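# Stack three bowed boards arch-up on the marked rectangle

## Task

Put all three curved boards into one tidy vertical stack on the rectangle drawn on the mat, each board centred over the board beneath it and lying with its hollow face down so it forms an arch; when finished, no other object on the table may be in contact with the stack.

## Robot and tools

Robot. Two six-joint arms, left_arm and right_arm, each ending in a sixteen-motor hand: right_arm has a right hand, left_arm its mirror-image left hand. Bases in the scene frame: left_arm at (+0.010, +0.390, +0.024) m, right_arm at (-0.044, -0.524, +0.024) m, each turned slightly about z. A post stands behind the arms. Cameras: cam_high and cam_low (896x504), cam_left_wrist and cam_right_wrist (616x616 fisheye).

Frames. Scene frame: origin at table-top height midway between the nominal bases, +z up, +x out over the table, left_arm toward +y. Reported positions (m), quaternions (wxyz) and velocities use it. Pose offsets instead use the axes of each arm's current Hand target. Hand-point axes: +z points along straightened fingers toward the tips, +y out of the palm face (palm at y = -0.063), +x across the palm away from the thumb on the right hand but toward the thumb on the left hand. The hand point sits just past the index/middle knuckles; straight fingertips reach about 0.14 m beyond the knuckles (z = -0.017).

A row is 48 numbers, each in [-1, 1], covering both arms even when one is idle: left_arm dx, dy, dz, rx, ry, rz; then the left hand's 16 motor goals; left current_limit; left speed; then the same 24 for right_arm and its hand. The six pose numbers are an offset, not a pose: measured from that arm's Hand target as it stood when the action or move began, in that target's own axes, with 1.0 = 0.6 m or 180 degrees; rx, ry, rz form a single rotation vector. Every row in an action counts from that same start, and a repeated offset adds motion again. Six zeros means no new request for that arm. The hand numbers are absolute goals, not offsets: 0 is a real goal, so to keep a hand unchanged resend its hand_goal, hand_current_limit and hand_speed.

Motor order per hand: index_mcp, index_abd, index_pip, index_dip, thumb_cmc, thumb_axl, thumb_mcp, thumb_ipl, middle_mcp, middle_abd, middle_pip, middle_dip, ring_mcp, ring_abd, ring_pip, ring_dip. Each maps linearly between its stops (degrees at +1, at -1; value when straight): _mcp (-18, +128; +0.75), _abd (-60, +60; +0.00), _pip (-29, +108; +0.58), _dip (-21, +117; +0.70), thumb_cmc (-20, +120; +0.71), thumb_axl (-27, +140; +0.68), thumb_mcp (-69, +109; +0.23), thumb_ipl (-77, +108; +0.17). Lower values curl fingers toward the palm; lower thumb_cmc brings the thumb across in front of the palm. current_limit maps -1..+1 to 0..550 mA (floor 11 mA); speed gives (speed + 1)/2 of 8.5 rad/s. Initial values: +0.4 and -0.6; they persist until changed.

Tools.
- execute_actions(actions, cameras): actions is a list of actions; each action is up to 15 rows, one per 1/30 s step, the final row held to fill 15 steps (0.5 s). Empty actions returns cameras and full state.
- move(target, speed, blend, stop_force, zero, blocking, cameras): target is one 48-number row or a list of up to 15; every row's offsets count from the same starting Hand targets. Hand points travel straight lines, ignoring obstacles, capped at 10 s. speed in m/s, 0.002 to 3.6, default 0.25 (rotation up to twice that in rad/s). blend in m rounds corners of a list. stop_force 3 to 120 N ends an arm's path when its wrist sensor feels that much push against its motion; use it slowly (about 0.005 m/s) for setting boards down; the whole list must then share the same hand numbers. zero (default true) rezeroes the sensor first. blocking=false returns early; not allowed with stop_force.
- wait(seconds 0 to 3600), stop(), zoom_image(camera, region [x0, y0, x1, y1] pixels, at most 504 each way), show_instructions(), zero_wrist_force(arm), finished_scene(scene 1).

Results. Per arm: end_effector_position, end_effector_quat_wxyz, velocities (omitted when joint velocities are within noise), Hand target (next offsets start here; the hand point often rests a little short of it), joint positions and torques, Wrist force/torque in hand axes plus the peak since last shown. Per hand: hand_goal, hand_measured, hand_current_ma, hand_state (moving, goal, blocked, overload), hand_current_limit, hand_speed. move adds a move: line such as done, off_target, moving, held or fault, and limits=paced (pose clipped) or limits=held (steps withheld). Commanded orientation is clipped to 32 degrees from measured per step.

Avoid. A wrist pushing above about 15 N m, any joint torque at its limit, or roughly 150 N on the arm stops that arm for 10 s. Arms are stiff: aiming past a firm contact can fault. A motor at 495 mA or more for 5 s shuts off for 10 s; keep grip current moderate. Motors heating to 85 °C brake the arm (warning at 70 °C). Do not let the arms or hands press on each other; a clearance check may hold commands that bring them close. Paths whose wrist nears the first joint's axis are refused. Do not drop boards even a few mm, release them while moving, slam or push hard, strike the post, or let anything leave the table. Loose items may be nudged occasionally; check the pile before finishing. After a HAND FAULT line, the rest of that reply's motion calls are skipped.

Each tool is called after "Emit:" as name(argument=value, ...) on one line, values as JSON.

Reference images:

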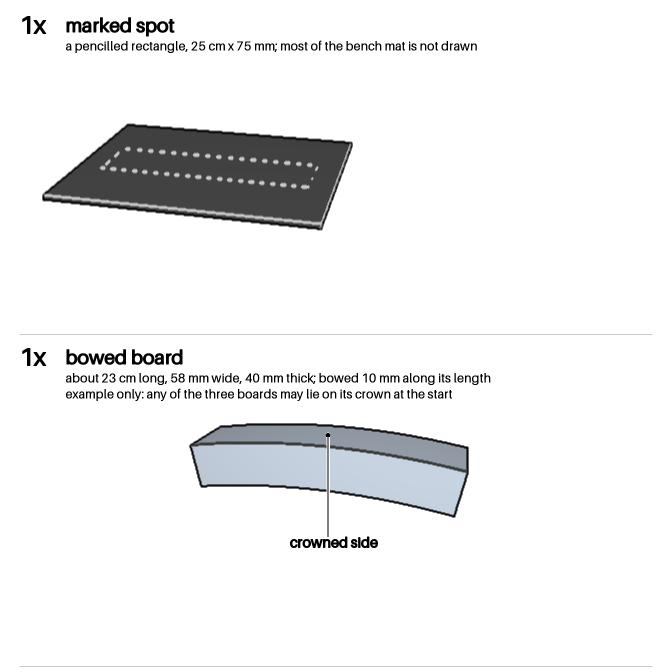

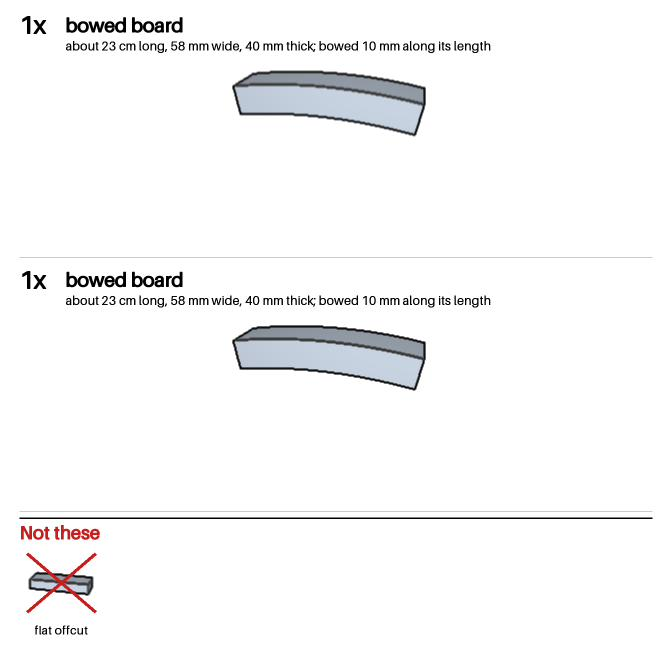

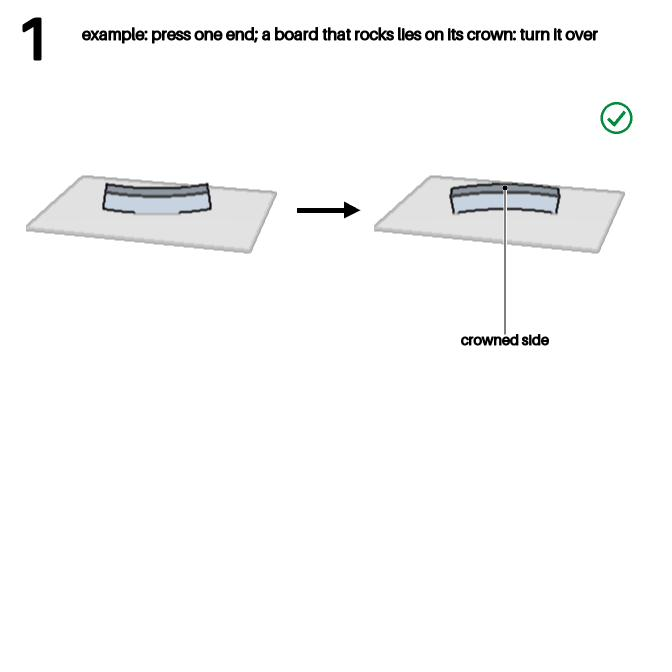

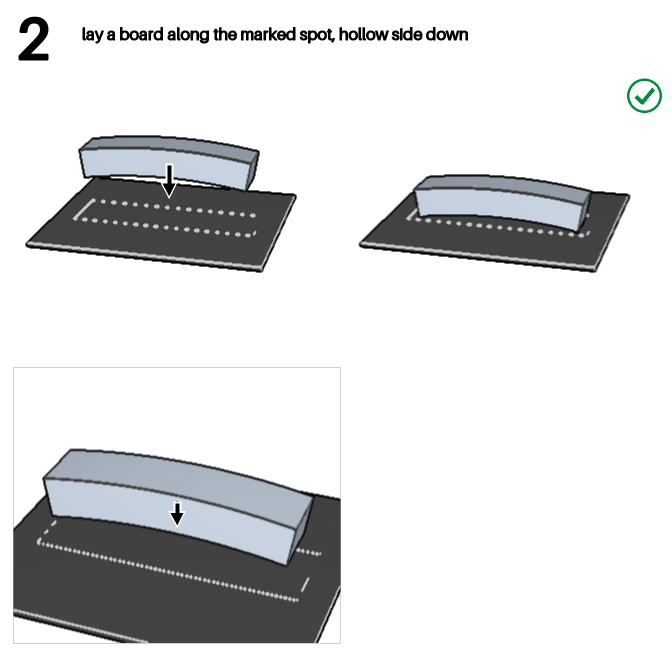

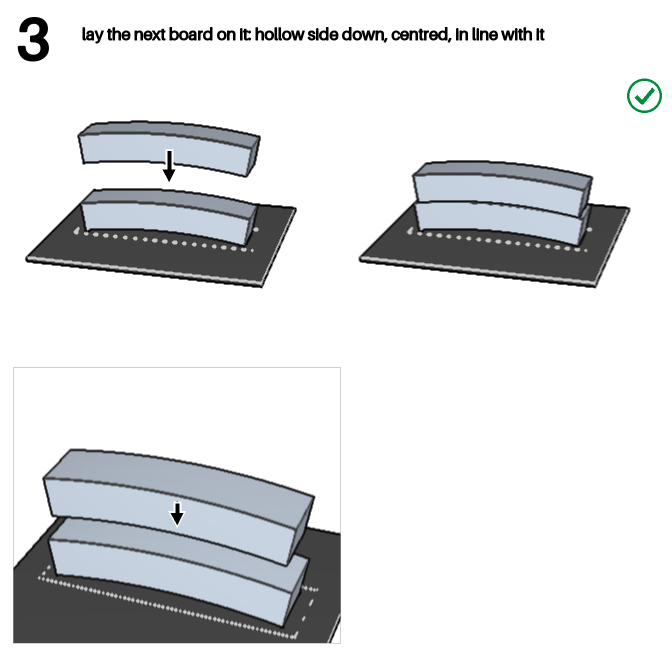

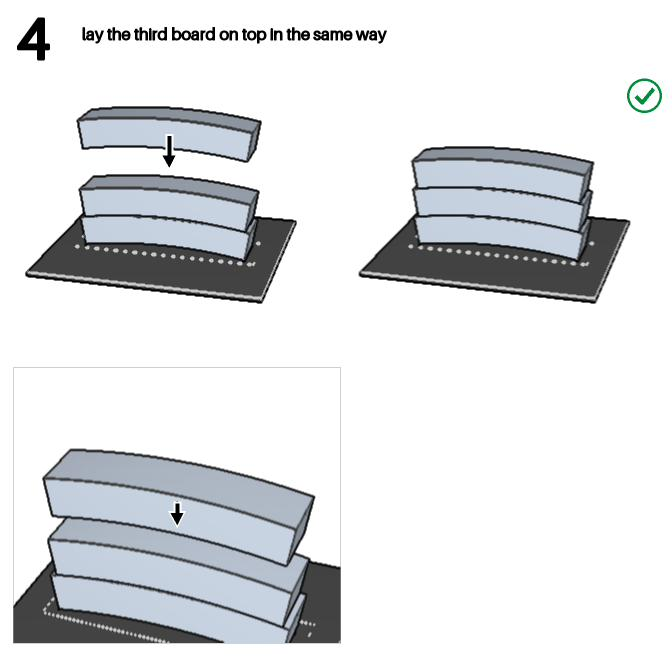

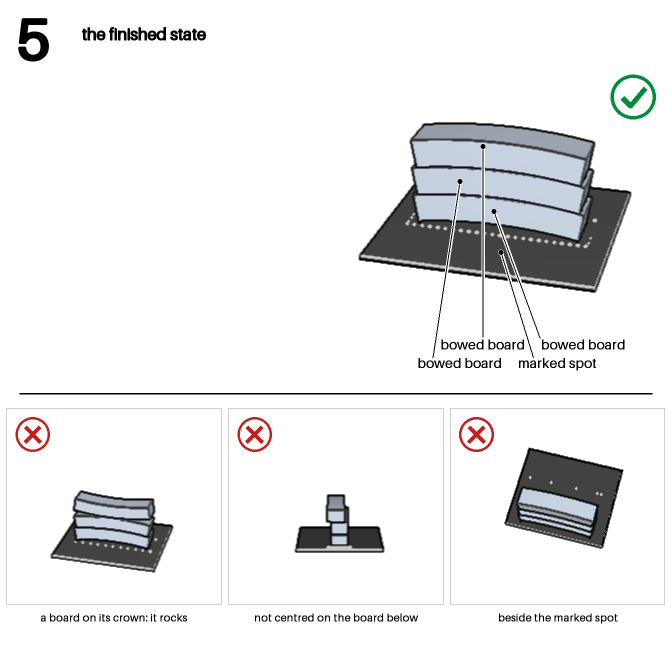

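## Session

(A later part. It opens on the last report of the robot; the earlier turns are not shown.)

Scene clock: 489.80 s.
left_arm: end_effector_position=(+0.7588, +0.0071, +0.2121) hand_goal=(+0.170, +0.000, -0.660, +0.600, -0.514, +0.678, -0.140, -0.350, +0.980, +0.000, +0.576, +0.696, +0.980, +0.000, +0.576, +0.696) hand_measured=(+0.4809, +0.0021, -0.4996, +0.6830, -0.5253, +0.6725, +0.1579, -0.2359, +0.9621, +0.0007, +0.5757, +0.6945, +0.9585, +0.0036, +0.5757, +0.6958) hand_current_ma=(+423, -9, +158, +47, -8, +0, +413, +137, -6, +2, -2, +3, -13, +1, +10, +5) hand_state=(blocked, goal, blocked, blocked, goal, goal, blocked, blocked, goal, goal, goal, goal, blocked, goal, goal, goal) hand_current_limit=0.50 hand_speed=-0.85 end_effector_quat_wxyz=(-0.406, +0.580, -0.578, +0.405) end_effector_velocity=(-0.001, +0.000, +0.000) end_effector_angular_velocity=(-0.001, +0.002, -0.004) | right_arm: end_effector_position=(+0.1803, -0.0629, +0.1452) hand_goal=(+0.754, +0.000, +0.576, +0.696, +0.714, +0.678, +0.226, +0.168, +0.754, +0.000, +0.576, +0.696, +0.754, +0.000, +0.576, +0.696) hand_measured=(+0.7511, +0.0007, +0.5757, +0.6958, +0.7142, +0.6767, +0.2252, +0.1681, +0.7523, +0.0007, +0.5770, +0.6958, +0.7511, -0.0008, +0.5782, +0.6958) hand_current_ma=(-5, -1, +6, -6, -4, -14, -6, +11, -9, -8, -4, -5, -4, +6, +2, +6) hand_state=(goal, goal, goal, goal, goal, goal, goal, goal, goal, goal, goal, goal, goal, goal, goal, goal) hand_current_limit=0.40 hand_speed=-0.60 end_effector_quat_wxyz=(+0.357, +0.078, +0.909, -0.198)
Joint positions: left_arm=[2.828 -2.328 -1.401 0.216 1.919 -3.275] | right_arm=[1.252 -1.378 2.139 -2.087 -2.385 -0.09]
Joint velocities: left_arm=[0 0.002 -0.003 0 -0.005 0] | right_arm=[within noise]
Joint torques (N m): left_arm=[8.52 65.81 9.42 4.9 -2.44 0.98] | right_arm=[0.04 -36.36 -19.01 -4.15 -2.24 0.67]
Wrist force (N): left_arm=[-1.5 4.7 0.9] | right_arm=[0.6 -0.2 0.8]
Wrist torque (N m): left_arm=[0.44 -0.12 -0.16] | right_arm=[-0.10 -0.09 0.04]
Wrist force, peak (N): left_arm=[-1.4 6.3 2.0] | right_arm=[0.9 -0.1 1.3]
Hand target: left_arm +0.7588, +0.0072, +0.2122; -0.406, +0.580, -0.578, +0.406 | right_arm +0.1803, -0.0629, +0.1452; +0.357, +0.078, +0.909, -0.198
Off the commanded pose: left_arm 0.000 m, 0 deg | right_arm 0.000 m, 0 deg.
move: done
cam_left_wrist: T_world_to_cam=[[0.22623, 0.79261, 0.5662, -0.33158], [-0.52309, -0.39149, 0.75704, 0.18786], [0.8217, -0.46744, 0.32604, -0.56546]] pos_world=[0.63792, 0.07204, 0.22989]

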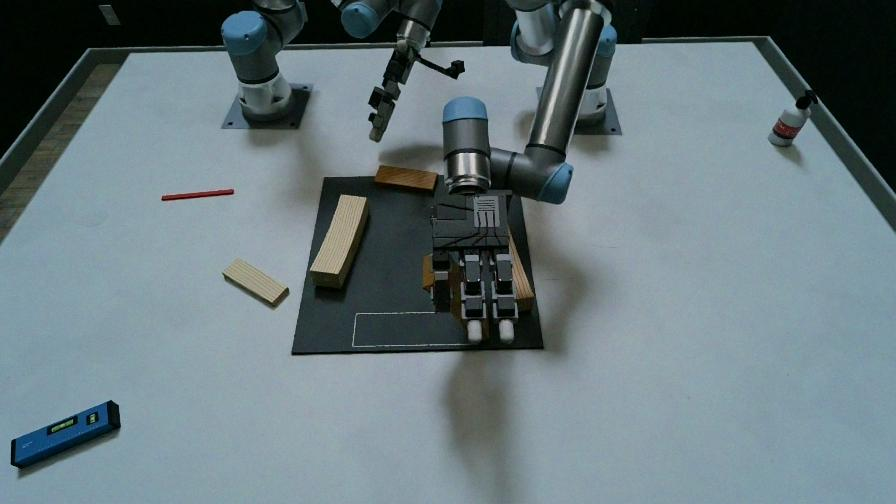

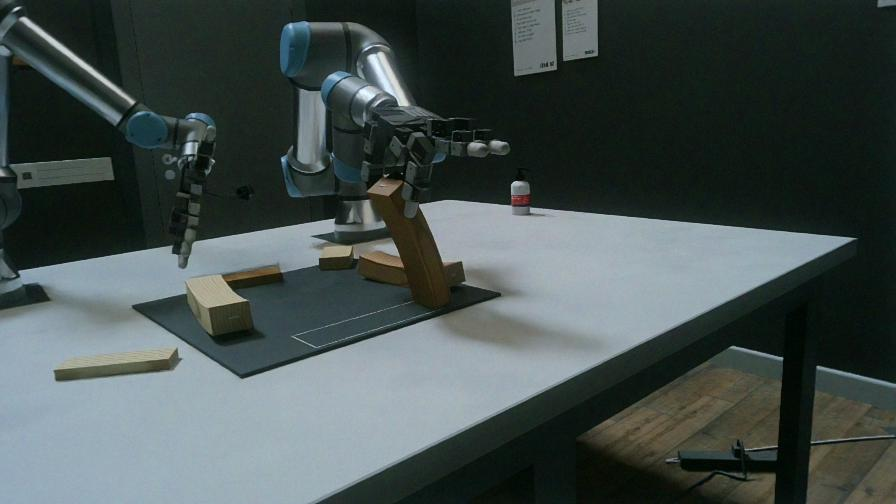

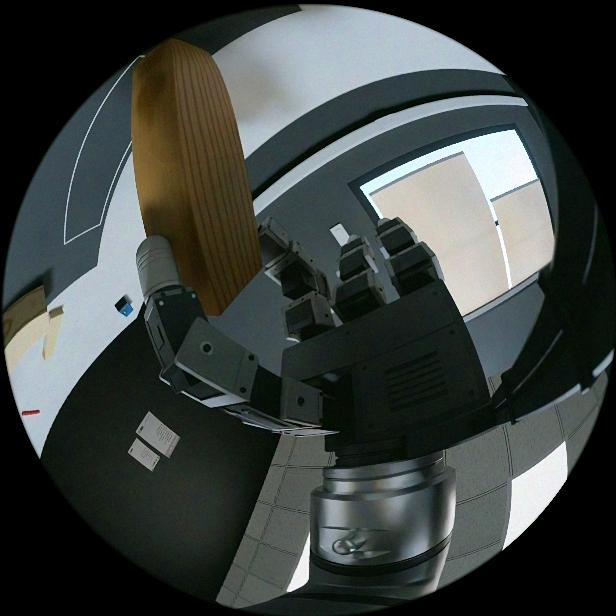

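Emit:
move(target=[[0.0774,0.0344,0.0126,0,0,0, 0.17,0,-0.66,0.60,-0.514,0.677,-0.14,-0.35,0.98,0,0.576,0.696,0.98,0,0.576,0.696,0.5,-0.85, 0,0,0,0,0,0,0.754,0,0.576,0.696,0.714,0.678,0.226,0.168,0.754,0,0.576,0.696,0.754,0,0.576,0.696,0.4,-0.6],[0.1427,0.0861,0.0314,0,0,0, 0.17,0,-0.66,0.60,-0.514,0.677,-0.14,-0.35,0.98,0,0.576,0.696,0.98,0,0.576,0.696,0.5,-0.85, 0,0,0,0,0,0,0.754,0,0.576,0.696,0.714,0.678,0.226,0.168,0.754,0,0.576,0.696,0.754,0,0.576,0.696,0.4,-0.6],[0.1915,0.1519,0.0553,0,0,0, 0.17,0,-0.66,0.60,-0.514,0.677,-0.14,-0.35,0.98,0,0.576,0.696,0.98,0,0.576,0.696,0.5,-0.85, 0,0,0,0,0,0,0.754,0,0.576,0.696,0.714,0.678,0.226,0.168,0.754,0,0.576,0.696,0.754,0,0.576,0.696,0.4,-0.6]], speed=0.04, blend=[0.02,0.02,0], cameras=["cam_high","cam_low","cam_left_wrist"])

Emit:
zoom_image(camera="cam_high", region=[330, 200, 530, 370])

Emit:
zoom_image(camera="cam_low", region=[270, 190, 470, 370])

Scene clock: 499.80 s.
left_arm: end_effector_position=(+0.7591, -0.1079, +0.1153) hand_goal=(+0.170, +0.000, -0.660, +0.600, -0.514, +0.678, -0.140, -0.350, +0.980, +0.000, +0.576, +0.696, +0.980, +0.000, +0.576, +0.696) hand_measured=(+0.4821, -0.0169, -0.4983, +0.6830, -0.4952, +0.6820, +0.1579, -0.2349, +0.9621, +0.0007, +0.5770, +0.6971, +0.9585, -0.0008, +0.5770, +0.6971) hand_current_ma=(+421, -3, +160, +58, -5, +3, +415, +142, +0, -6, -3, -9, -11, -3, +4, +10) hand_state=(blocked, goal, blocked, blocked, goal, goal, blocked, blocked, goal, goal, goal, goal, blocked, goal, goal, goal) hand_current_limit=0.50 hand_speed=-0.85 end_effector_quat_wxyz=(-0.406, +0.580, -0.578, +0.406) | right_arm: end_effector_position=(+0.1803, -0.0629, +0.1452) hand_goal=(+0.754, +0.000, +0.576, +0.696, +0.714, +0.678, +0.226, +0.168, +0.754, +0.000, +0.576, +0.696, +0.754, +0.000, +0.576, +0.696) hand_measured=(+0.7511, +0.0007, +0.5770, +0.6958, +0.7142, +0.6767, +0.2252, +0.1672, +0.7511, +0.0007, +0.5770, +0.6958, +0.7511, -0.0008, +0.5770, +0.6958) hand_current_ma=(-4, -8, +8, -4, -8, -11, -4, +7, -9, -3, -4, -4, -5, +4, -3, +2) hand_state=(goal, goal, goal, goal, goal, goal, goal, goal, goal, goal, goal, goal, goal, goal, goal, goal) hand_current_limit=0.40 hand_speed=-0.60 end_effector_quat_wxyz=(+0.357, +0.078, +0.909, -0.198)
Joint positions: left_arm=[2.677 -2.6 -1.15 0.212 2.058 -3.336] | right_arm=[1.252 -1.378 2.139 -2.087 -2.385 -0.09]
Joint torques (N m): left_arm=[6.25 73.96 10.89 3.34 0.02 -0.1] | right_arm=[0.27 -35.79 -18.34 -4.25 -2.52 0.66]
Wrist force (N): left_arm=[-1.8 4.7 0.5] | right_arm=[0.3 -0.3 0.8]
Wrist torque (N m): left_arm=[0.49 -0.16 -0.13] | right_arm=[-0.10 -0.06 0.02]
Wrist force, peak (N): left_arm=[-1.6 5.5 0.8] | right_arm=[0.8 -0.3 1.2]
Hand target: left_arm +0.7591, -0.1078, +0.1153; -0.406, +0.580, -0.578, +0.406 | right_arm +0.1803, -0.0629, +0.1452; +0.357, +0.078, +0.909, -0.198
Off the commanded pose: left_arm 0.000 m, 0 deg | right_arm 0.000 m, 0 deg.
move: done
cam_left_wrist: T_world_to_cam=[[0.22613, 0.79265, 0.56619, -0.18556], [-0.52346, -0.3913, 0.75688, 0.21662], [0.82149, -0.46753, 0.32644, -0.58779]] pos_world=[0.63822, -0.04296, 0.13299]

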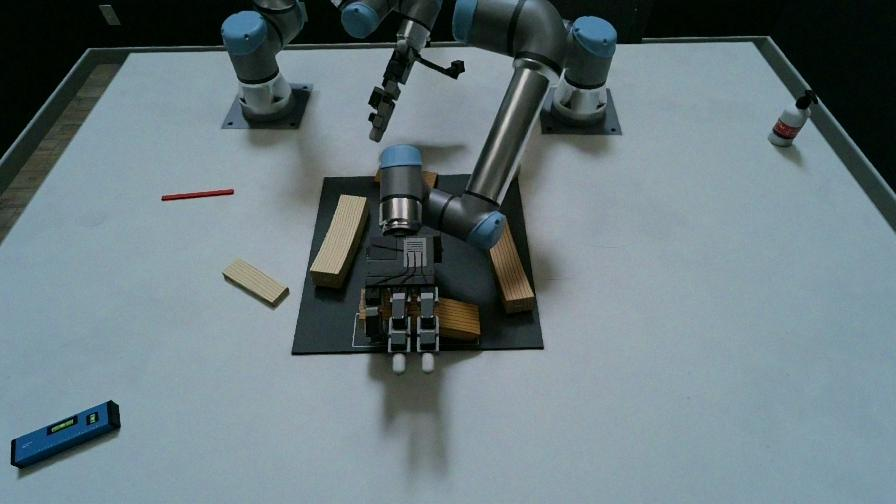

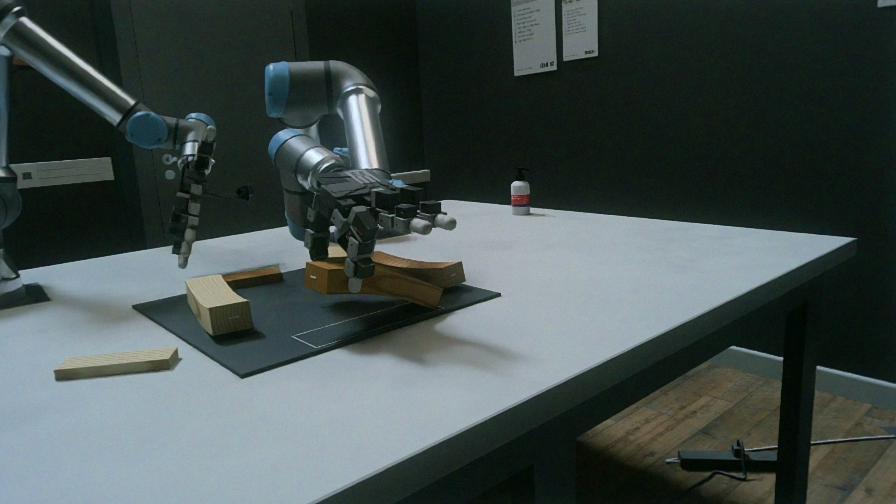

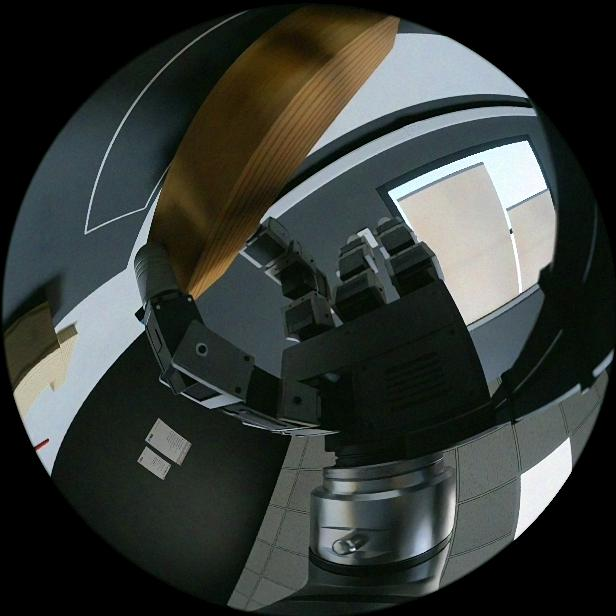

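Scaled by 2.520 from the camera's image (finer frame: 1280x720).

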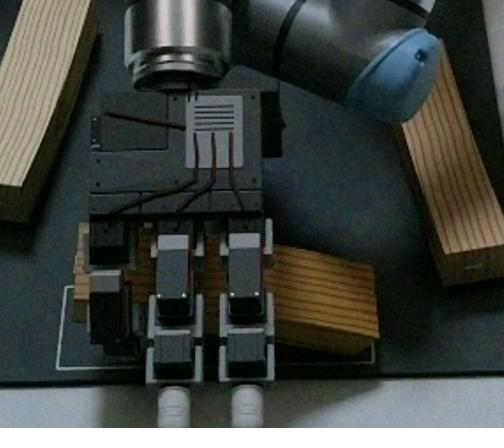

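Scaled by 2.520 from the camera's image (finer frame: 1280x720).

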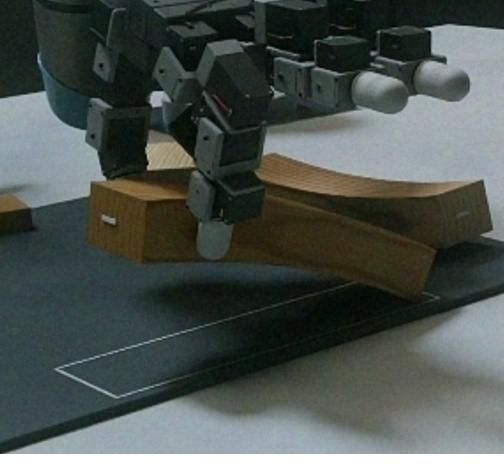

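Emit:
move(target=[[0.0217,0.0493,0.018,0,0,0, 0.17,0,-0.66,0.60,-0.514,0.677,-0.14,-0.35,0.98,0,0.576,0.696,0.98,0,0.576,0.696,0.5,-0.85, 0,0,0,0,0,0,0.754,0,0.576,0.696,0.714,0.678,0.226,0.168,0.754,0,0.576,0.696,0.754,0,0.576,0.696,0.4,-0.6],[0.0339,0.1001,0.0365,0,0,0, 0.17,0,-0.66,0.60,-0.514,0.677,-0.14,-0.35,0.98,0,0.576,0.696,0.98,0,0.576,0.696,0.5,-0.85, 0,0,0,0,0,0,0.754,0,0.576,0.696,0.714,0.678,0.226,0.168,0.754,0,0.576,0.696,0.754,0,0.576,0.696,0.4,-0.6]], speed=0.03, blend=[0.01,0], cameras=["cam_high","cam_low","cam_left_wrist"])

Emit:
zoom_image(camera="cam_high", region=[330, 200, 530, 370])

Emit:
zoom_image(camera="cam_low", region=[270, 190, 470, 370])

Scene clock: 510.07 s.
left_arm: end_effector_position=(+0.7592, -0.1282, +0.0513) hand_goal=(+0.170, +0.000, -0.660, +0.600, -0.514, +0.678, -0.140, -0.350, +0.980, +0.000, +0.576, +0.696, +0.980, +0.000, +0.576, +0.696) hand_measured=(+0.4821, -0.0286, -0.5009, +0.6818, -0.4952, +0.6841, +0.1599, -0.2349, +0.9621, -0.0008, +0.5770, +0.6958, +0.9585, -0.0023, +0.5770, +0.6958) hand_current_ma=(+417, -4, +159, +47, +9, +5, +422, +149, -8, -6, +5, -10, +2, -3, +4, +5) hand_state=(blocked, blocked, blocked, blocked, goal, goal, blocked, blocked, goal, goal, goal, goal, blocked, goal, goal, goal) hand_current_limit=0.50 hand_speed=-0.85 end_effector_quat_wxyz=(-0.406, +0.580, -0.578, +0.406) | right_arm: end_effector_position=(+0.1803, -0.0629, +0.1452) hand_goal=(+0.754, +0.000, +0.576, +0.696, +0.714, +0.678, +0.226, +0.168, +0.754, +0.000, +0.576, +0.696, +0.754, +0.000, +0.576, +0.696) hand_measured=(+0.7511, +0.0007, +0.5770, +0.6958, +0.7129, +0.6767, +0.2252, +0.1681, +0.7511, +0.0007, +0.5757, +0.6958, +0.7498, -0.0008, +0.5770, +0.6958) hand_current_ma=(-3, -4, +8, -3, -5, -11, -1, +12, -13, -3, -2, -3, -6, +5, -2, +5) hand_state=(goal, goal, goal, goal, goal, goal, goal, goal, goal, goal, goal, goal, goal, goal, goal, goal) hand_current_limit=0.40 hand_speed=-0.60 end_effector_quat_wxyz=(+0.357, +0.078, +0.909, -0.198)
Joint positions: left_arm=[2.654 -2.727 -1.074 0.257 2.08 -3.347] | right_arm=[1.252 -1.378 2.139 -2.087 -2.385 -0.09]
Joint torques (N m): left_arm=[-2.34 72.05 15.75 0.9 2.7 -0.99] | right_arm=[0 -36.16 -18.98 -4.23 -2.43 0.7]
Wrist force (N): left_arm=[-1.1 -0.2 -4.1] | right_arm=[0.4 -0.5 1.2]
Wrist torque (N m): left_arm=[0.33 -0.13 -0.21] | right_arm=[-0.15 -0.09 0.03]
Wrist force, peak (N): left_arm=[-2.2 4.9 0.7] | right_arm=[0.5 0.3 1.4]
Hand target: left_arm +0.7592, -0.1281, +0.0513; -0.406, +0.580, -0.578, +0.406 | right_arm +0.1803, -0.0629, +0.1452; +0.357, +0.078, +0.909, -0.198
Off the commanded pose: left_arm 0.000 m, 0 deg | right_arm 0.000 m, 0 deg.
move: done
cam_left_wrist: T_world_to_cam=[[0.22623, 0.79264, 0.56617, -0.13332], [-0.52348, -0.39123, 0.7569, 0.25718], [0.82145, -0.46761, 0.32643, -0.57645]] pos_world=[0.63832, -0.06326, 0.06899]

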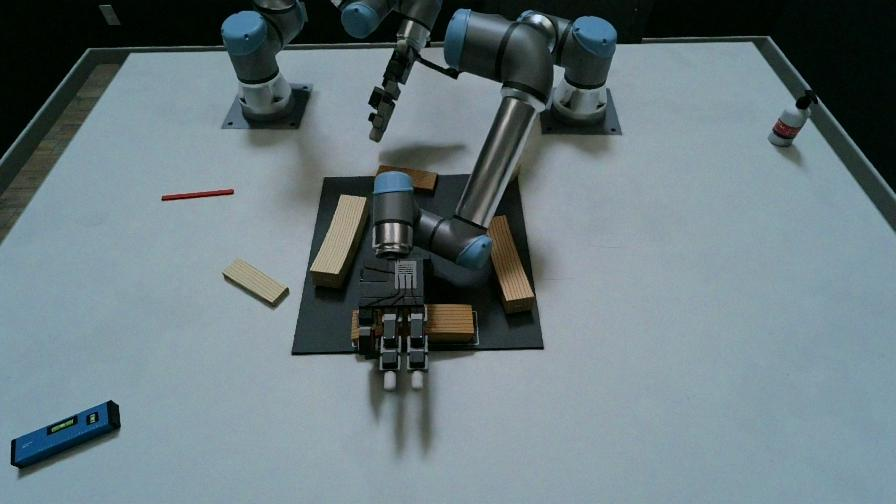

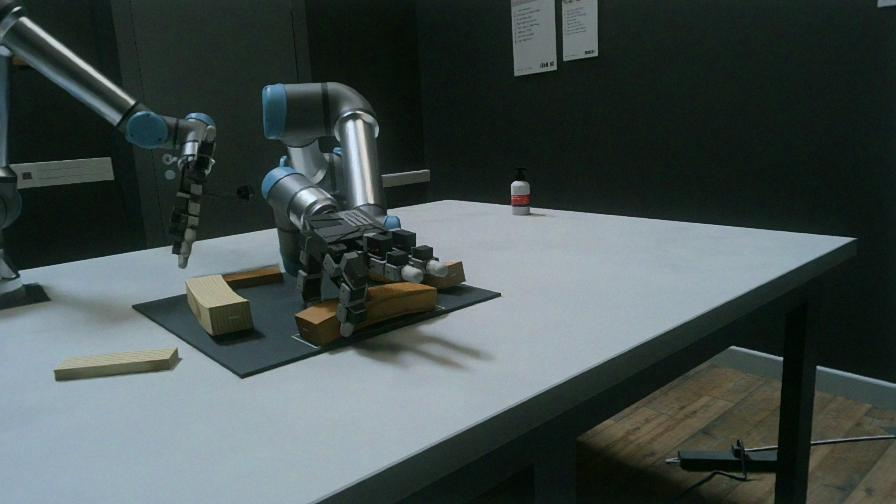

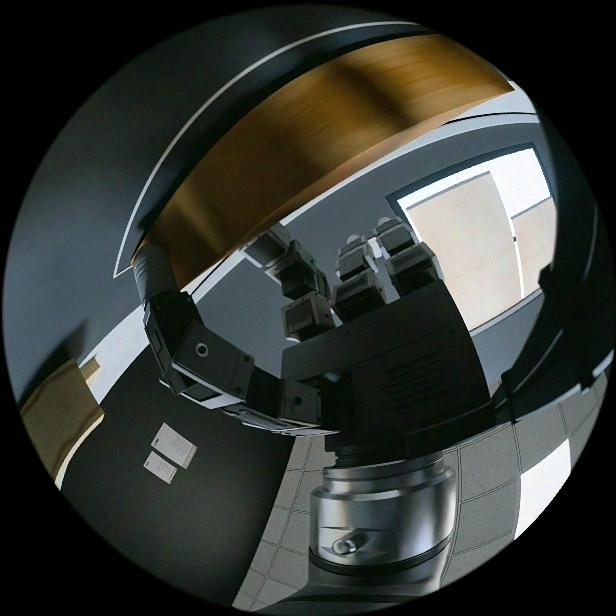

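Scaled by 2.520 from the camera's image (finer frame: 1280x720).

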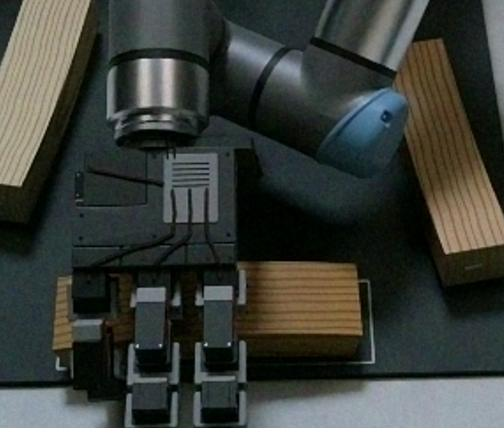

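Scaled by 2.520 from the camera's image (finer frame: 1280x720).

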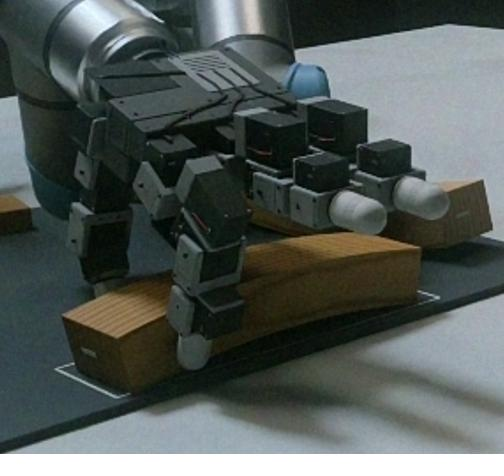

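Emit:
move(target=[[0,0,0,0,0,0, 0.45,0,-0.52,0.65,-0.505,0.677,0.14,-0.24,0.98,0,0.576,0.696,0.98,0,0.576,0.696,0.0,-0.9, 0,0,0,0,0,0,0.754,0,0.576,0.696,0.714,0.678,0.226,0.168,0.754,0,0.576,0.696,0.754,0,0.576,0.696,0.4,-0.6],[0,0,0,0,0,0, 0.616,0,-0.518,0.623,-0.514,0.677,0.303,-0.211,0.98,0,0.576,0.696,0.98,0,0.576,0.696,0.1,-0.8, 0,0,0,0,0,0,0.754,0,0.576,0.696,0.714,0.678,0.226,0.168,0.754,0,0.576,0.696,0.754,0,0.576,0.696,0.4,-0.6]], cameras=["cam_high","cam_low"])

Emit:
zoom_image(camera="cam_high", region=[330, 200, 530, 370])

Emit:
zoom_image(camera="cam_low", region=[270, 190, 470, 370])

Scene clock: 518.63 s.
left_arm: end_effector_position=(+0.7592, -0.1281, +0.0513) hand_goal=(+0.616, +0.000, -0.518, +0.624, -0.514, +0.678, +0.304, -0.210, +0.980, +0.000, +0.576, +0.696, +0.980, +0.000, +0.576, +0.696) hand_measured=(+0.5858, -0.0110, -0.5086, +0.6321, -0.5102, +0.6809, +0.2975, -0.2082, +0.9621, +0.0007, +0.5757, +0.6958, +0.9585, -0.0023, +0.5770, +0.6945) hand_current_ma=(-2, -1, -7, -7, -16, +5, -2, -1, -13, -8, +10, -8, -10, +3, +9, -3) hand_state=(blocked, goal, goal, goal, goal, goal, goal, goal, goal, goal, goal, goal, blocked, goal, goal, goal) hand_current_limit=0.10 hand_speed=-0.80 end_effector_quat_wxyz=(-0.406, +0.580, -0.578, +0.406) | right_arm: end_effector_position=(+0.1803, -0.0629, +0.1452) hand_goal=(+0.754, +0.000, +0.576, +0.696, +0.714, +0.678, +0.226, +0.168, +0.754, +0.000, +0.576, +0.696, +0.754, +0.000, +0.576, +0.696) hand_measured=(+0.7498, +0.0007, +0.5770, +0.6958, +0.7142, +0.6777, +0.2242, +0.1672, +0.7511, -0.0008, +0.5770, +0.6958, +0.7511, -0.0008, +0.5757, +0.6958) hand_current_ma=(-3, -4, +6, -3, -12, -8, -1, +7, -11, -4, -5, -4, -8, +4, +6, +0) hand_state=(goal, goal, goal, goal, goal, goal, goal, goal, goal, goal, goal, goal, goal, goal, goal, goal) hand_current_limit=0.40 hand_speed=-0.60 end_effector_quat_wxyz=(+0.357, +0.078, +0.909, -0.198)
Joint positions: left_arm=[2.654 -2.726 -1.074 0.257 2.08 -3.347] | right_arm=[1.252 -1.378 2.139 -2.087 -2.385 -0.09]
Joint torques (N m): left_arm=[2.9 70.22 7.75 1.25 -2.13 1.6] | right_arm=[0.38 -35.18 -18.99 -4.29 -2.38 0.63]
Wrist force (N): left_arm=[-0.7 1.5 -0.3] | right_arm=[0.3 -0.4 0.8]
Wrist torque (N m): left_arm=[0.33 -0.14 -0.22] | right_arm=[-0.11 -0.05 0.01]
Wrist force, peak (N): left_arm=[-1.2 0.6 -3.9] | right_arm=[0.8 -0.3 1.2]
Hand target: left_arm +0.7592, -0.1281, +0.0513; -0.406, +0.580, -0.578, +0.406 | right_arm +0.1803, -0.0629, +0.1452; +0.357, +0.078, +0.909, -0.198
Off the commanded pose: left_arm 0.000 m, 0 deg | right_arm 0.000 m, 0 deg.
move: done

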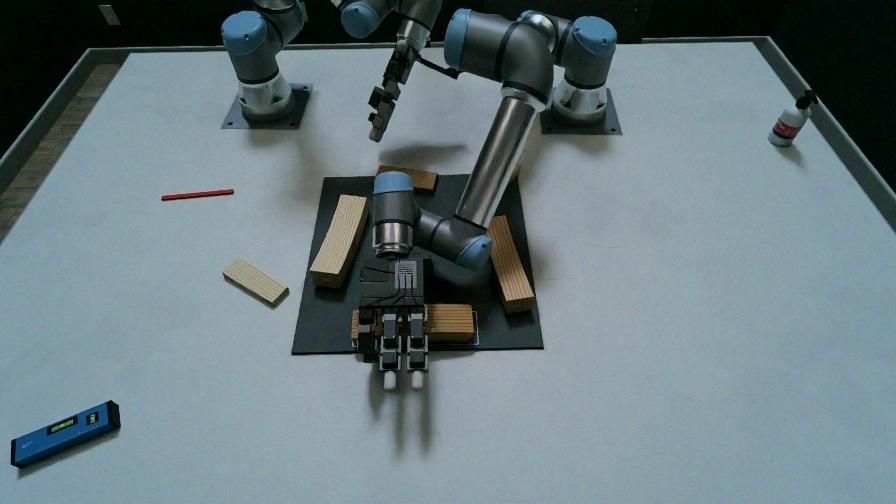

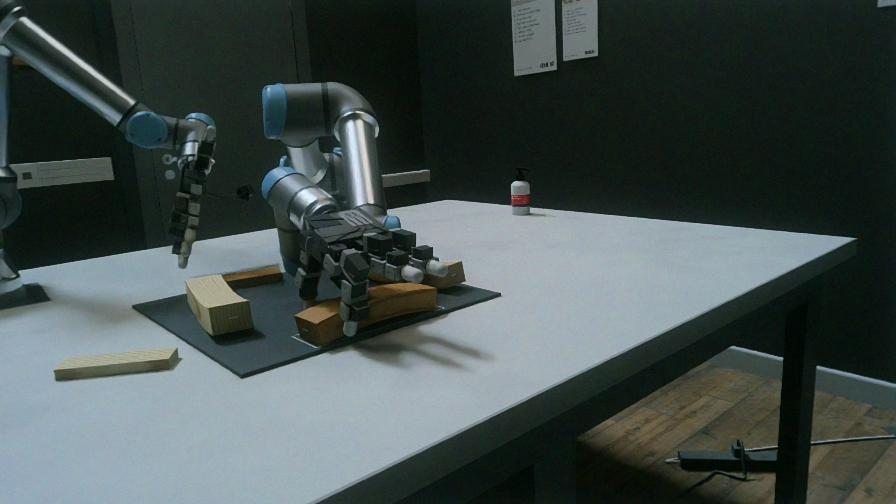

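Scaled by 2.520 from the camera's image (finer frame: 1280x720).

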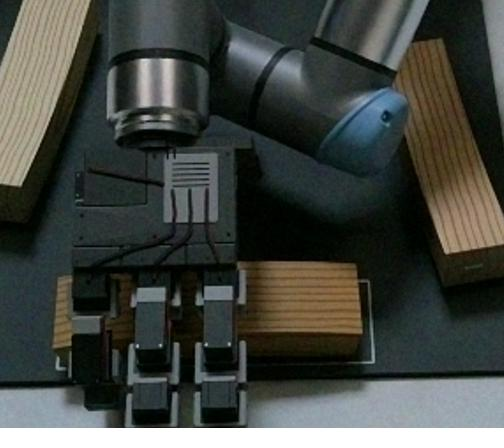

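Scaled by 2.520 from the camera's image (finer frame: 1280x720).

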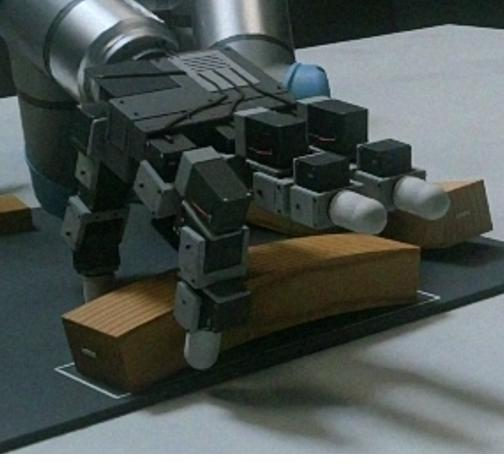

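Emit:
move(target=[0,-0.2506,-0.0912,0,0,0, 0.616,0,-0.518,0.623,-0.514,0.677,0.303,-0.211,0.98,0,0.576,0.696,0.98,0,0.576,0.696,0.1,-0.8, 0,0,0,0,0,0,0.754,0,0.576,0.696,0.714,0.678,0.226,0.168,0.754,0,0.576,0.696,0.754,0,0.576,0.696,0.4,-0.6], speed=0.1, cameras=["cam_high","cam_low","cam_left_wrist"])

Emit:
zoom_image(camera="cam_high", region=[330, 200, 530, 370])

Emit:
zoom_image(camera="cam_low", region=[270, 230, 470, 370])

Scene clock: 523.73 s.
left_arm: end_effector_position=(+0.7591, -0.1281, +0.2116) hand_goal=(+0.616, +0.000, -0.518, +0.624, -0.514, +0.678, +0.304, -0.210, +0.980, +0.000, +0.576, +0.696, +0.980, +0.000, +0.576, +0.696) hand_measured=(+0.5858, -0.0096, -0.5098, +0.6321, -0.5090, +0.6798, +0.2975, -0.2082, +0.9621, +0.0007, +0.5782, +0.6958, +0.9585, -0.0008, +0.5770, +0.6971) hand_current_ma=(-3, +0, -1, -6, -13, +4, +9, +3, -11, +4, +0, -1, -22, +5, -2, +0) hand_state=(blocked, goal, goal, goal, goal, goal, goal, goal, goal, goal, goal, goal, blocked, goal, goal, goal) hand_current_limit=0.10 hand_speed=-0.80 end_effector_quat_wxyz=(-0.406, +0.580, -0.578, +0.406) | right_arm: end_effector_position=(+0.1803, -0.0629, +0.1452) hand_goal=(+0.754, +0.000, +0.576, +0.696, +0.714, +0.678, +0.226, +0.168, +0.754, +0.000, +0.576, +0.696, +0.754, +0.000, +0.576, +0.696) hand_measured=(+0.7511, -0.0008, +0.5770, +0.6971, +0.7142, +0.6777, +0.2242, +0.1681, +0.7511, -0.0008, +0.5770, +0.6958, +0.7498, -0.0008, +0.5757, +0.6958) hand_current_ma=(+4, -5, +10, +0, -5, -10, -9, +11, -9, -11, -4, -6, -4, +5, +3, +2) hand_state=(goal, goal, goal, goal, goal, goal, goal, goal, goal, goal, goal, goal, goal, goal, goal, goal) hand_current_limit=0.40 hand_speed=-0.60 end_effector_quat_wxyz=(+0.357, +0.078, +0.909, -0.198)
Joint positions: left_arm=[2.654 -2.504 -1.062 0.023 2.08 -3.346] | right_arm=[1.252 -1.378 2.139 -2.087 -2.385 -0.09]
Joint torques (N m): left_arm=[8.71 47.41 10.52 4.33 -2.04 -0.2] | right_arm=[0.14 -35.81 -19.05 -4.32 -2.47 0.59]
Wrist force (N): left_arm=[-0.7 1.5 0.1] | right_arm=[0.5 -0.2 1.0]
Wrist torque (N m): left_arm=[0.27 -0.13 -0.19] | right_arm=[-0.11 -0.09 0.03]
Wrist force, peak (N): left_arm=[-0.7 2.7 0.0] | right_arm=[0.6 0.0 1.4]
Hand target: left_arm +0.7591, -0.1280, +0.2113; -0.406, +0.580, -0.578, +0.406 | right_arm +0.1803, -0.0629, +0.1452; +0.357, +0.078, +0.909, -0.198
Off the commanded pose: left_arm 0.000 m, 0 deg | right_arm 0.000 m, 0 deg.
move: done
cam_left_wrist: T_world_to_cam=[[0.22616, 0.79262, 0.56622, -0.22424], [-0.52361, -0.39124, 0.75682, 0.1359], [0.82139, -0.46764, 0.32654, -0.62862]] pos_world=[0.63822, -0.06306, 0.22939]

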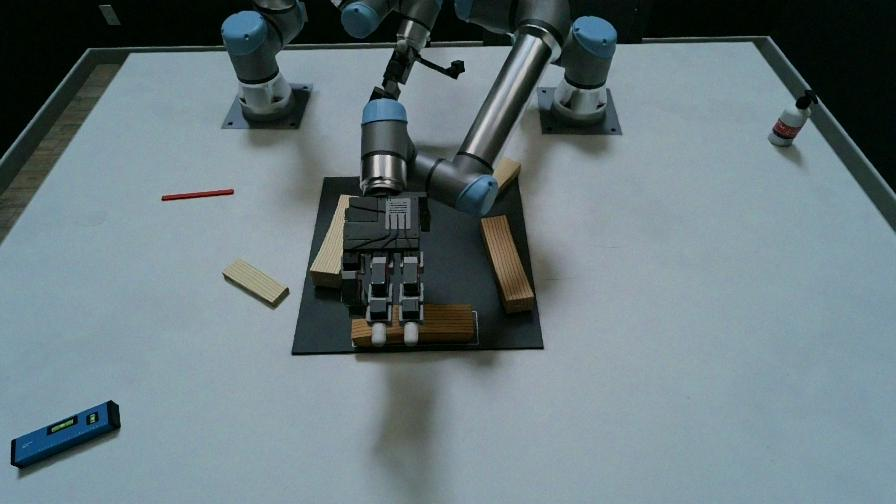

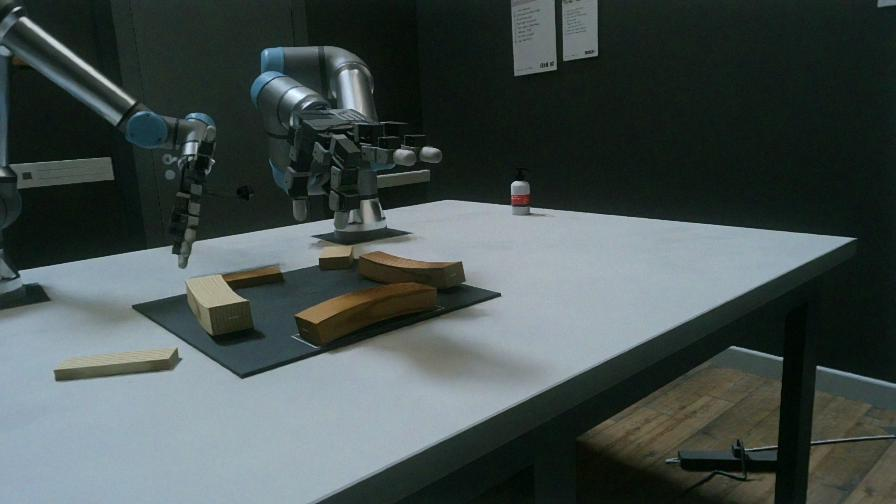

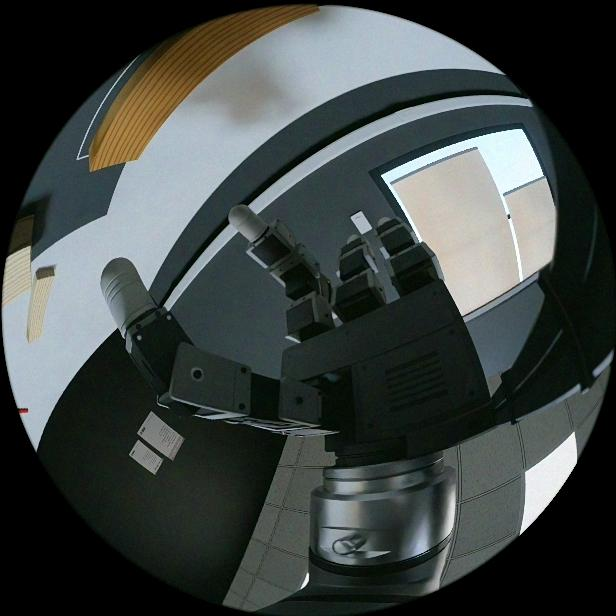

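Scaled by 2.520 from the camera's image (finer frame: 1280x720).

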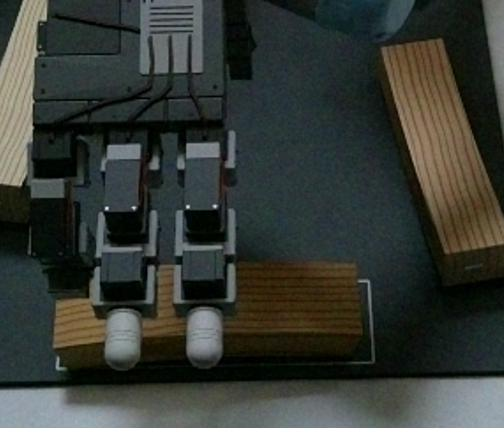

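Scaled by 2.520 from the camera's image (finer frame: 1280x720).

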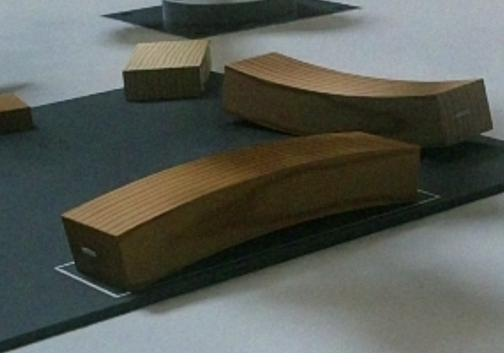

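Emit:
zoom_image(camera="cam_low", region=[285, 300, 345, 360])

Emit:
zoom_image(camera="cam_low", region=[400, 270, 460, 330])

Emit:
zoom_image(camera="cam_high", region=[440, 290, 500, 360])

Emit:
zoom_image(camera="cam_high", region=[330, 290, 390, 360])

Scaled by 8.400 from the camera's image (finer frame: 1280x720).

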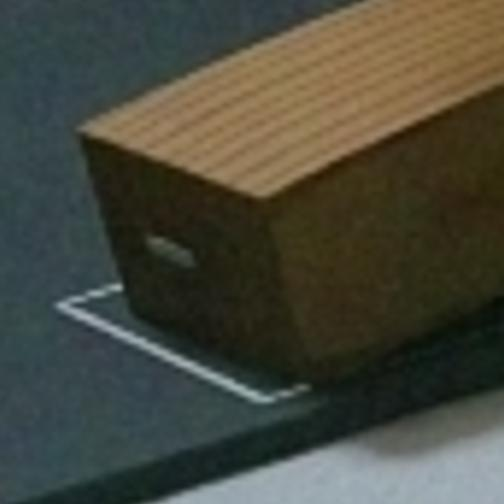

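Scaled by 8.400 from the camera's image (finer frame: 1280x720).

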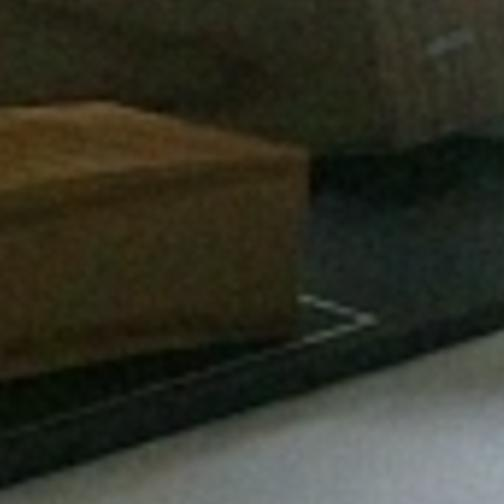

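Scaled by 7.200 from the camera's image (finer frame: 1280x720).

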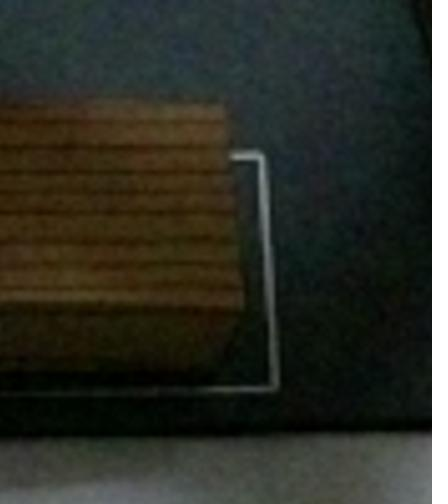

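Scaled by 7.200 from the camera's image (finer frame: 1280x720).

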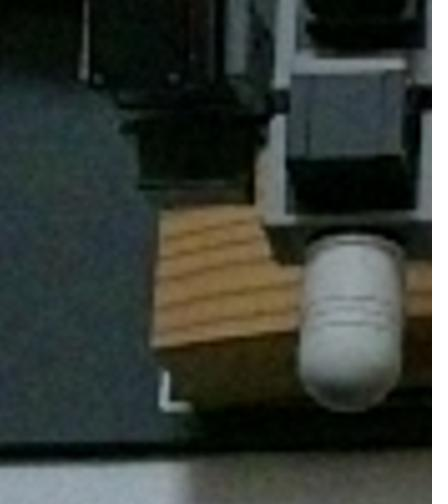

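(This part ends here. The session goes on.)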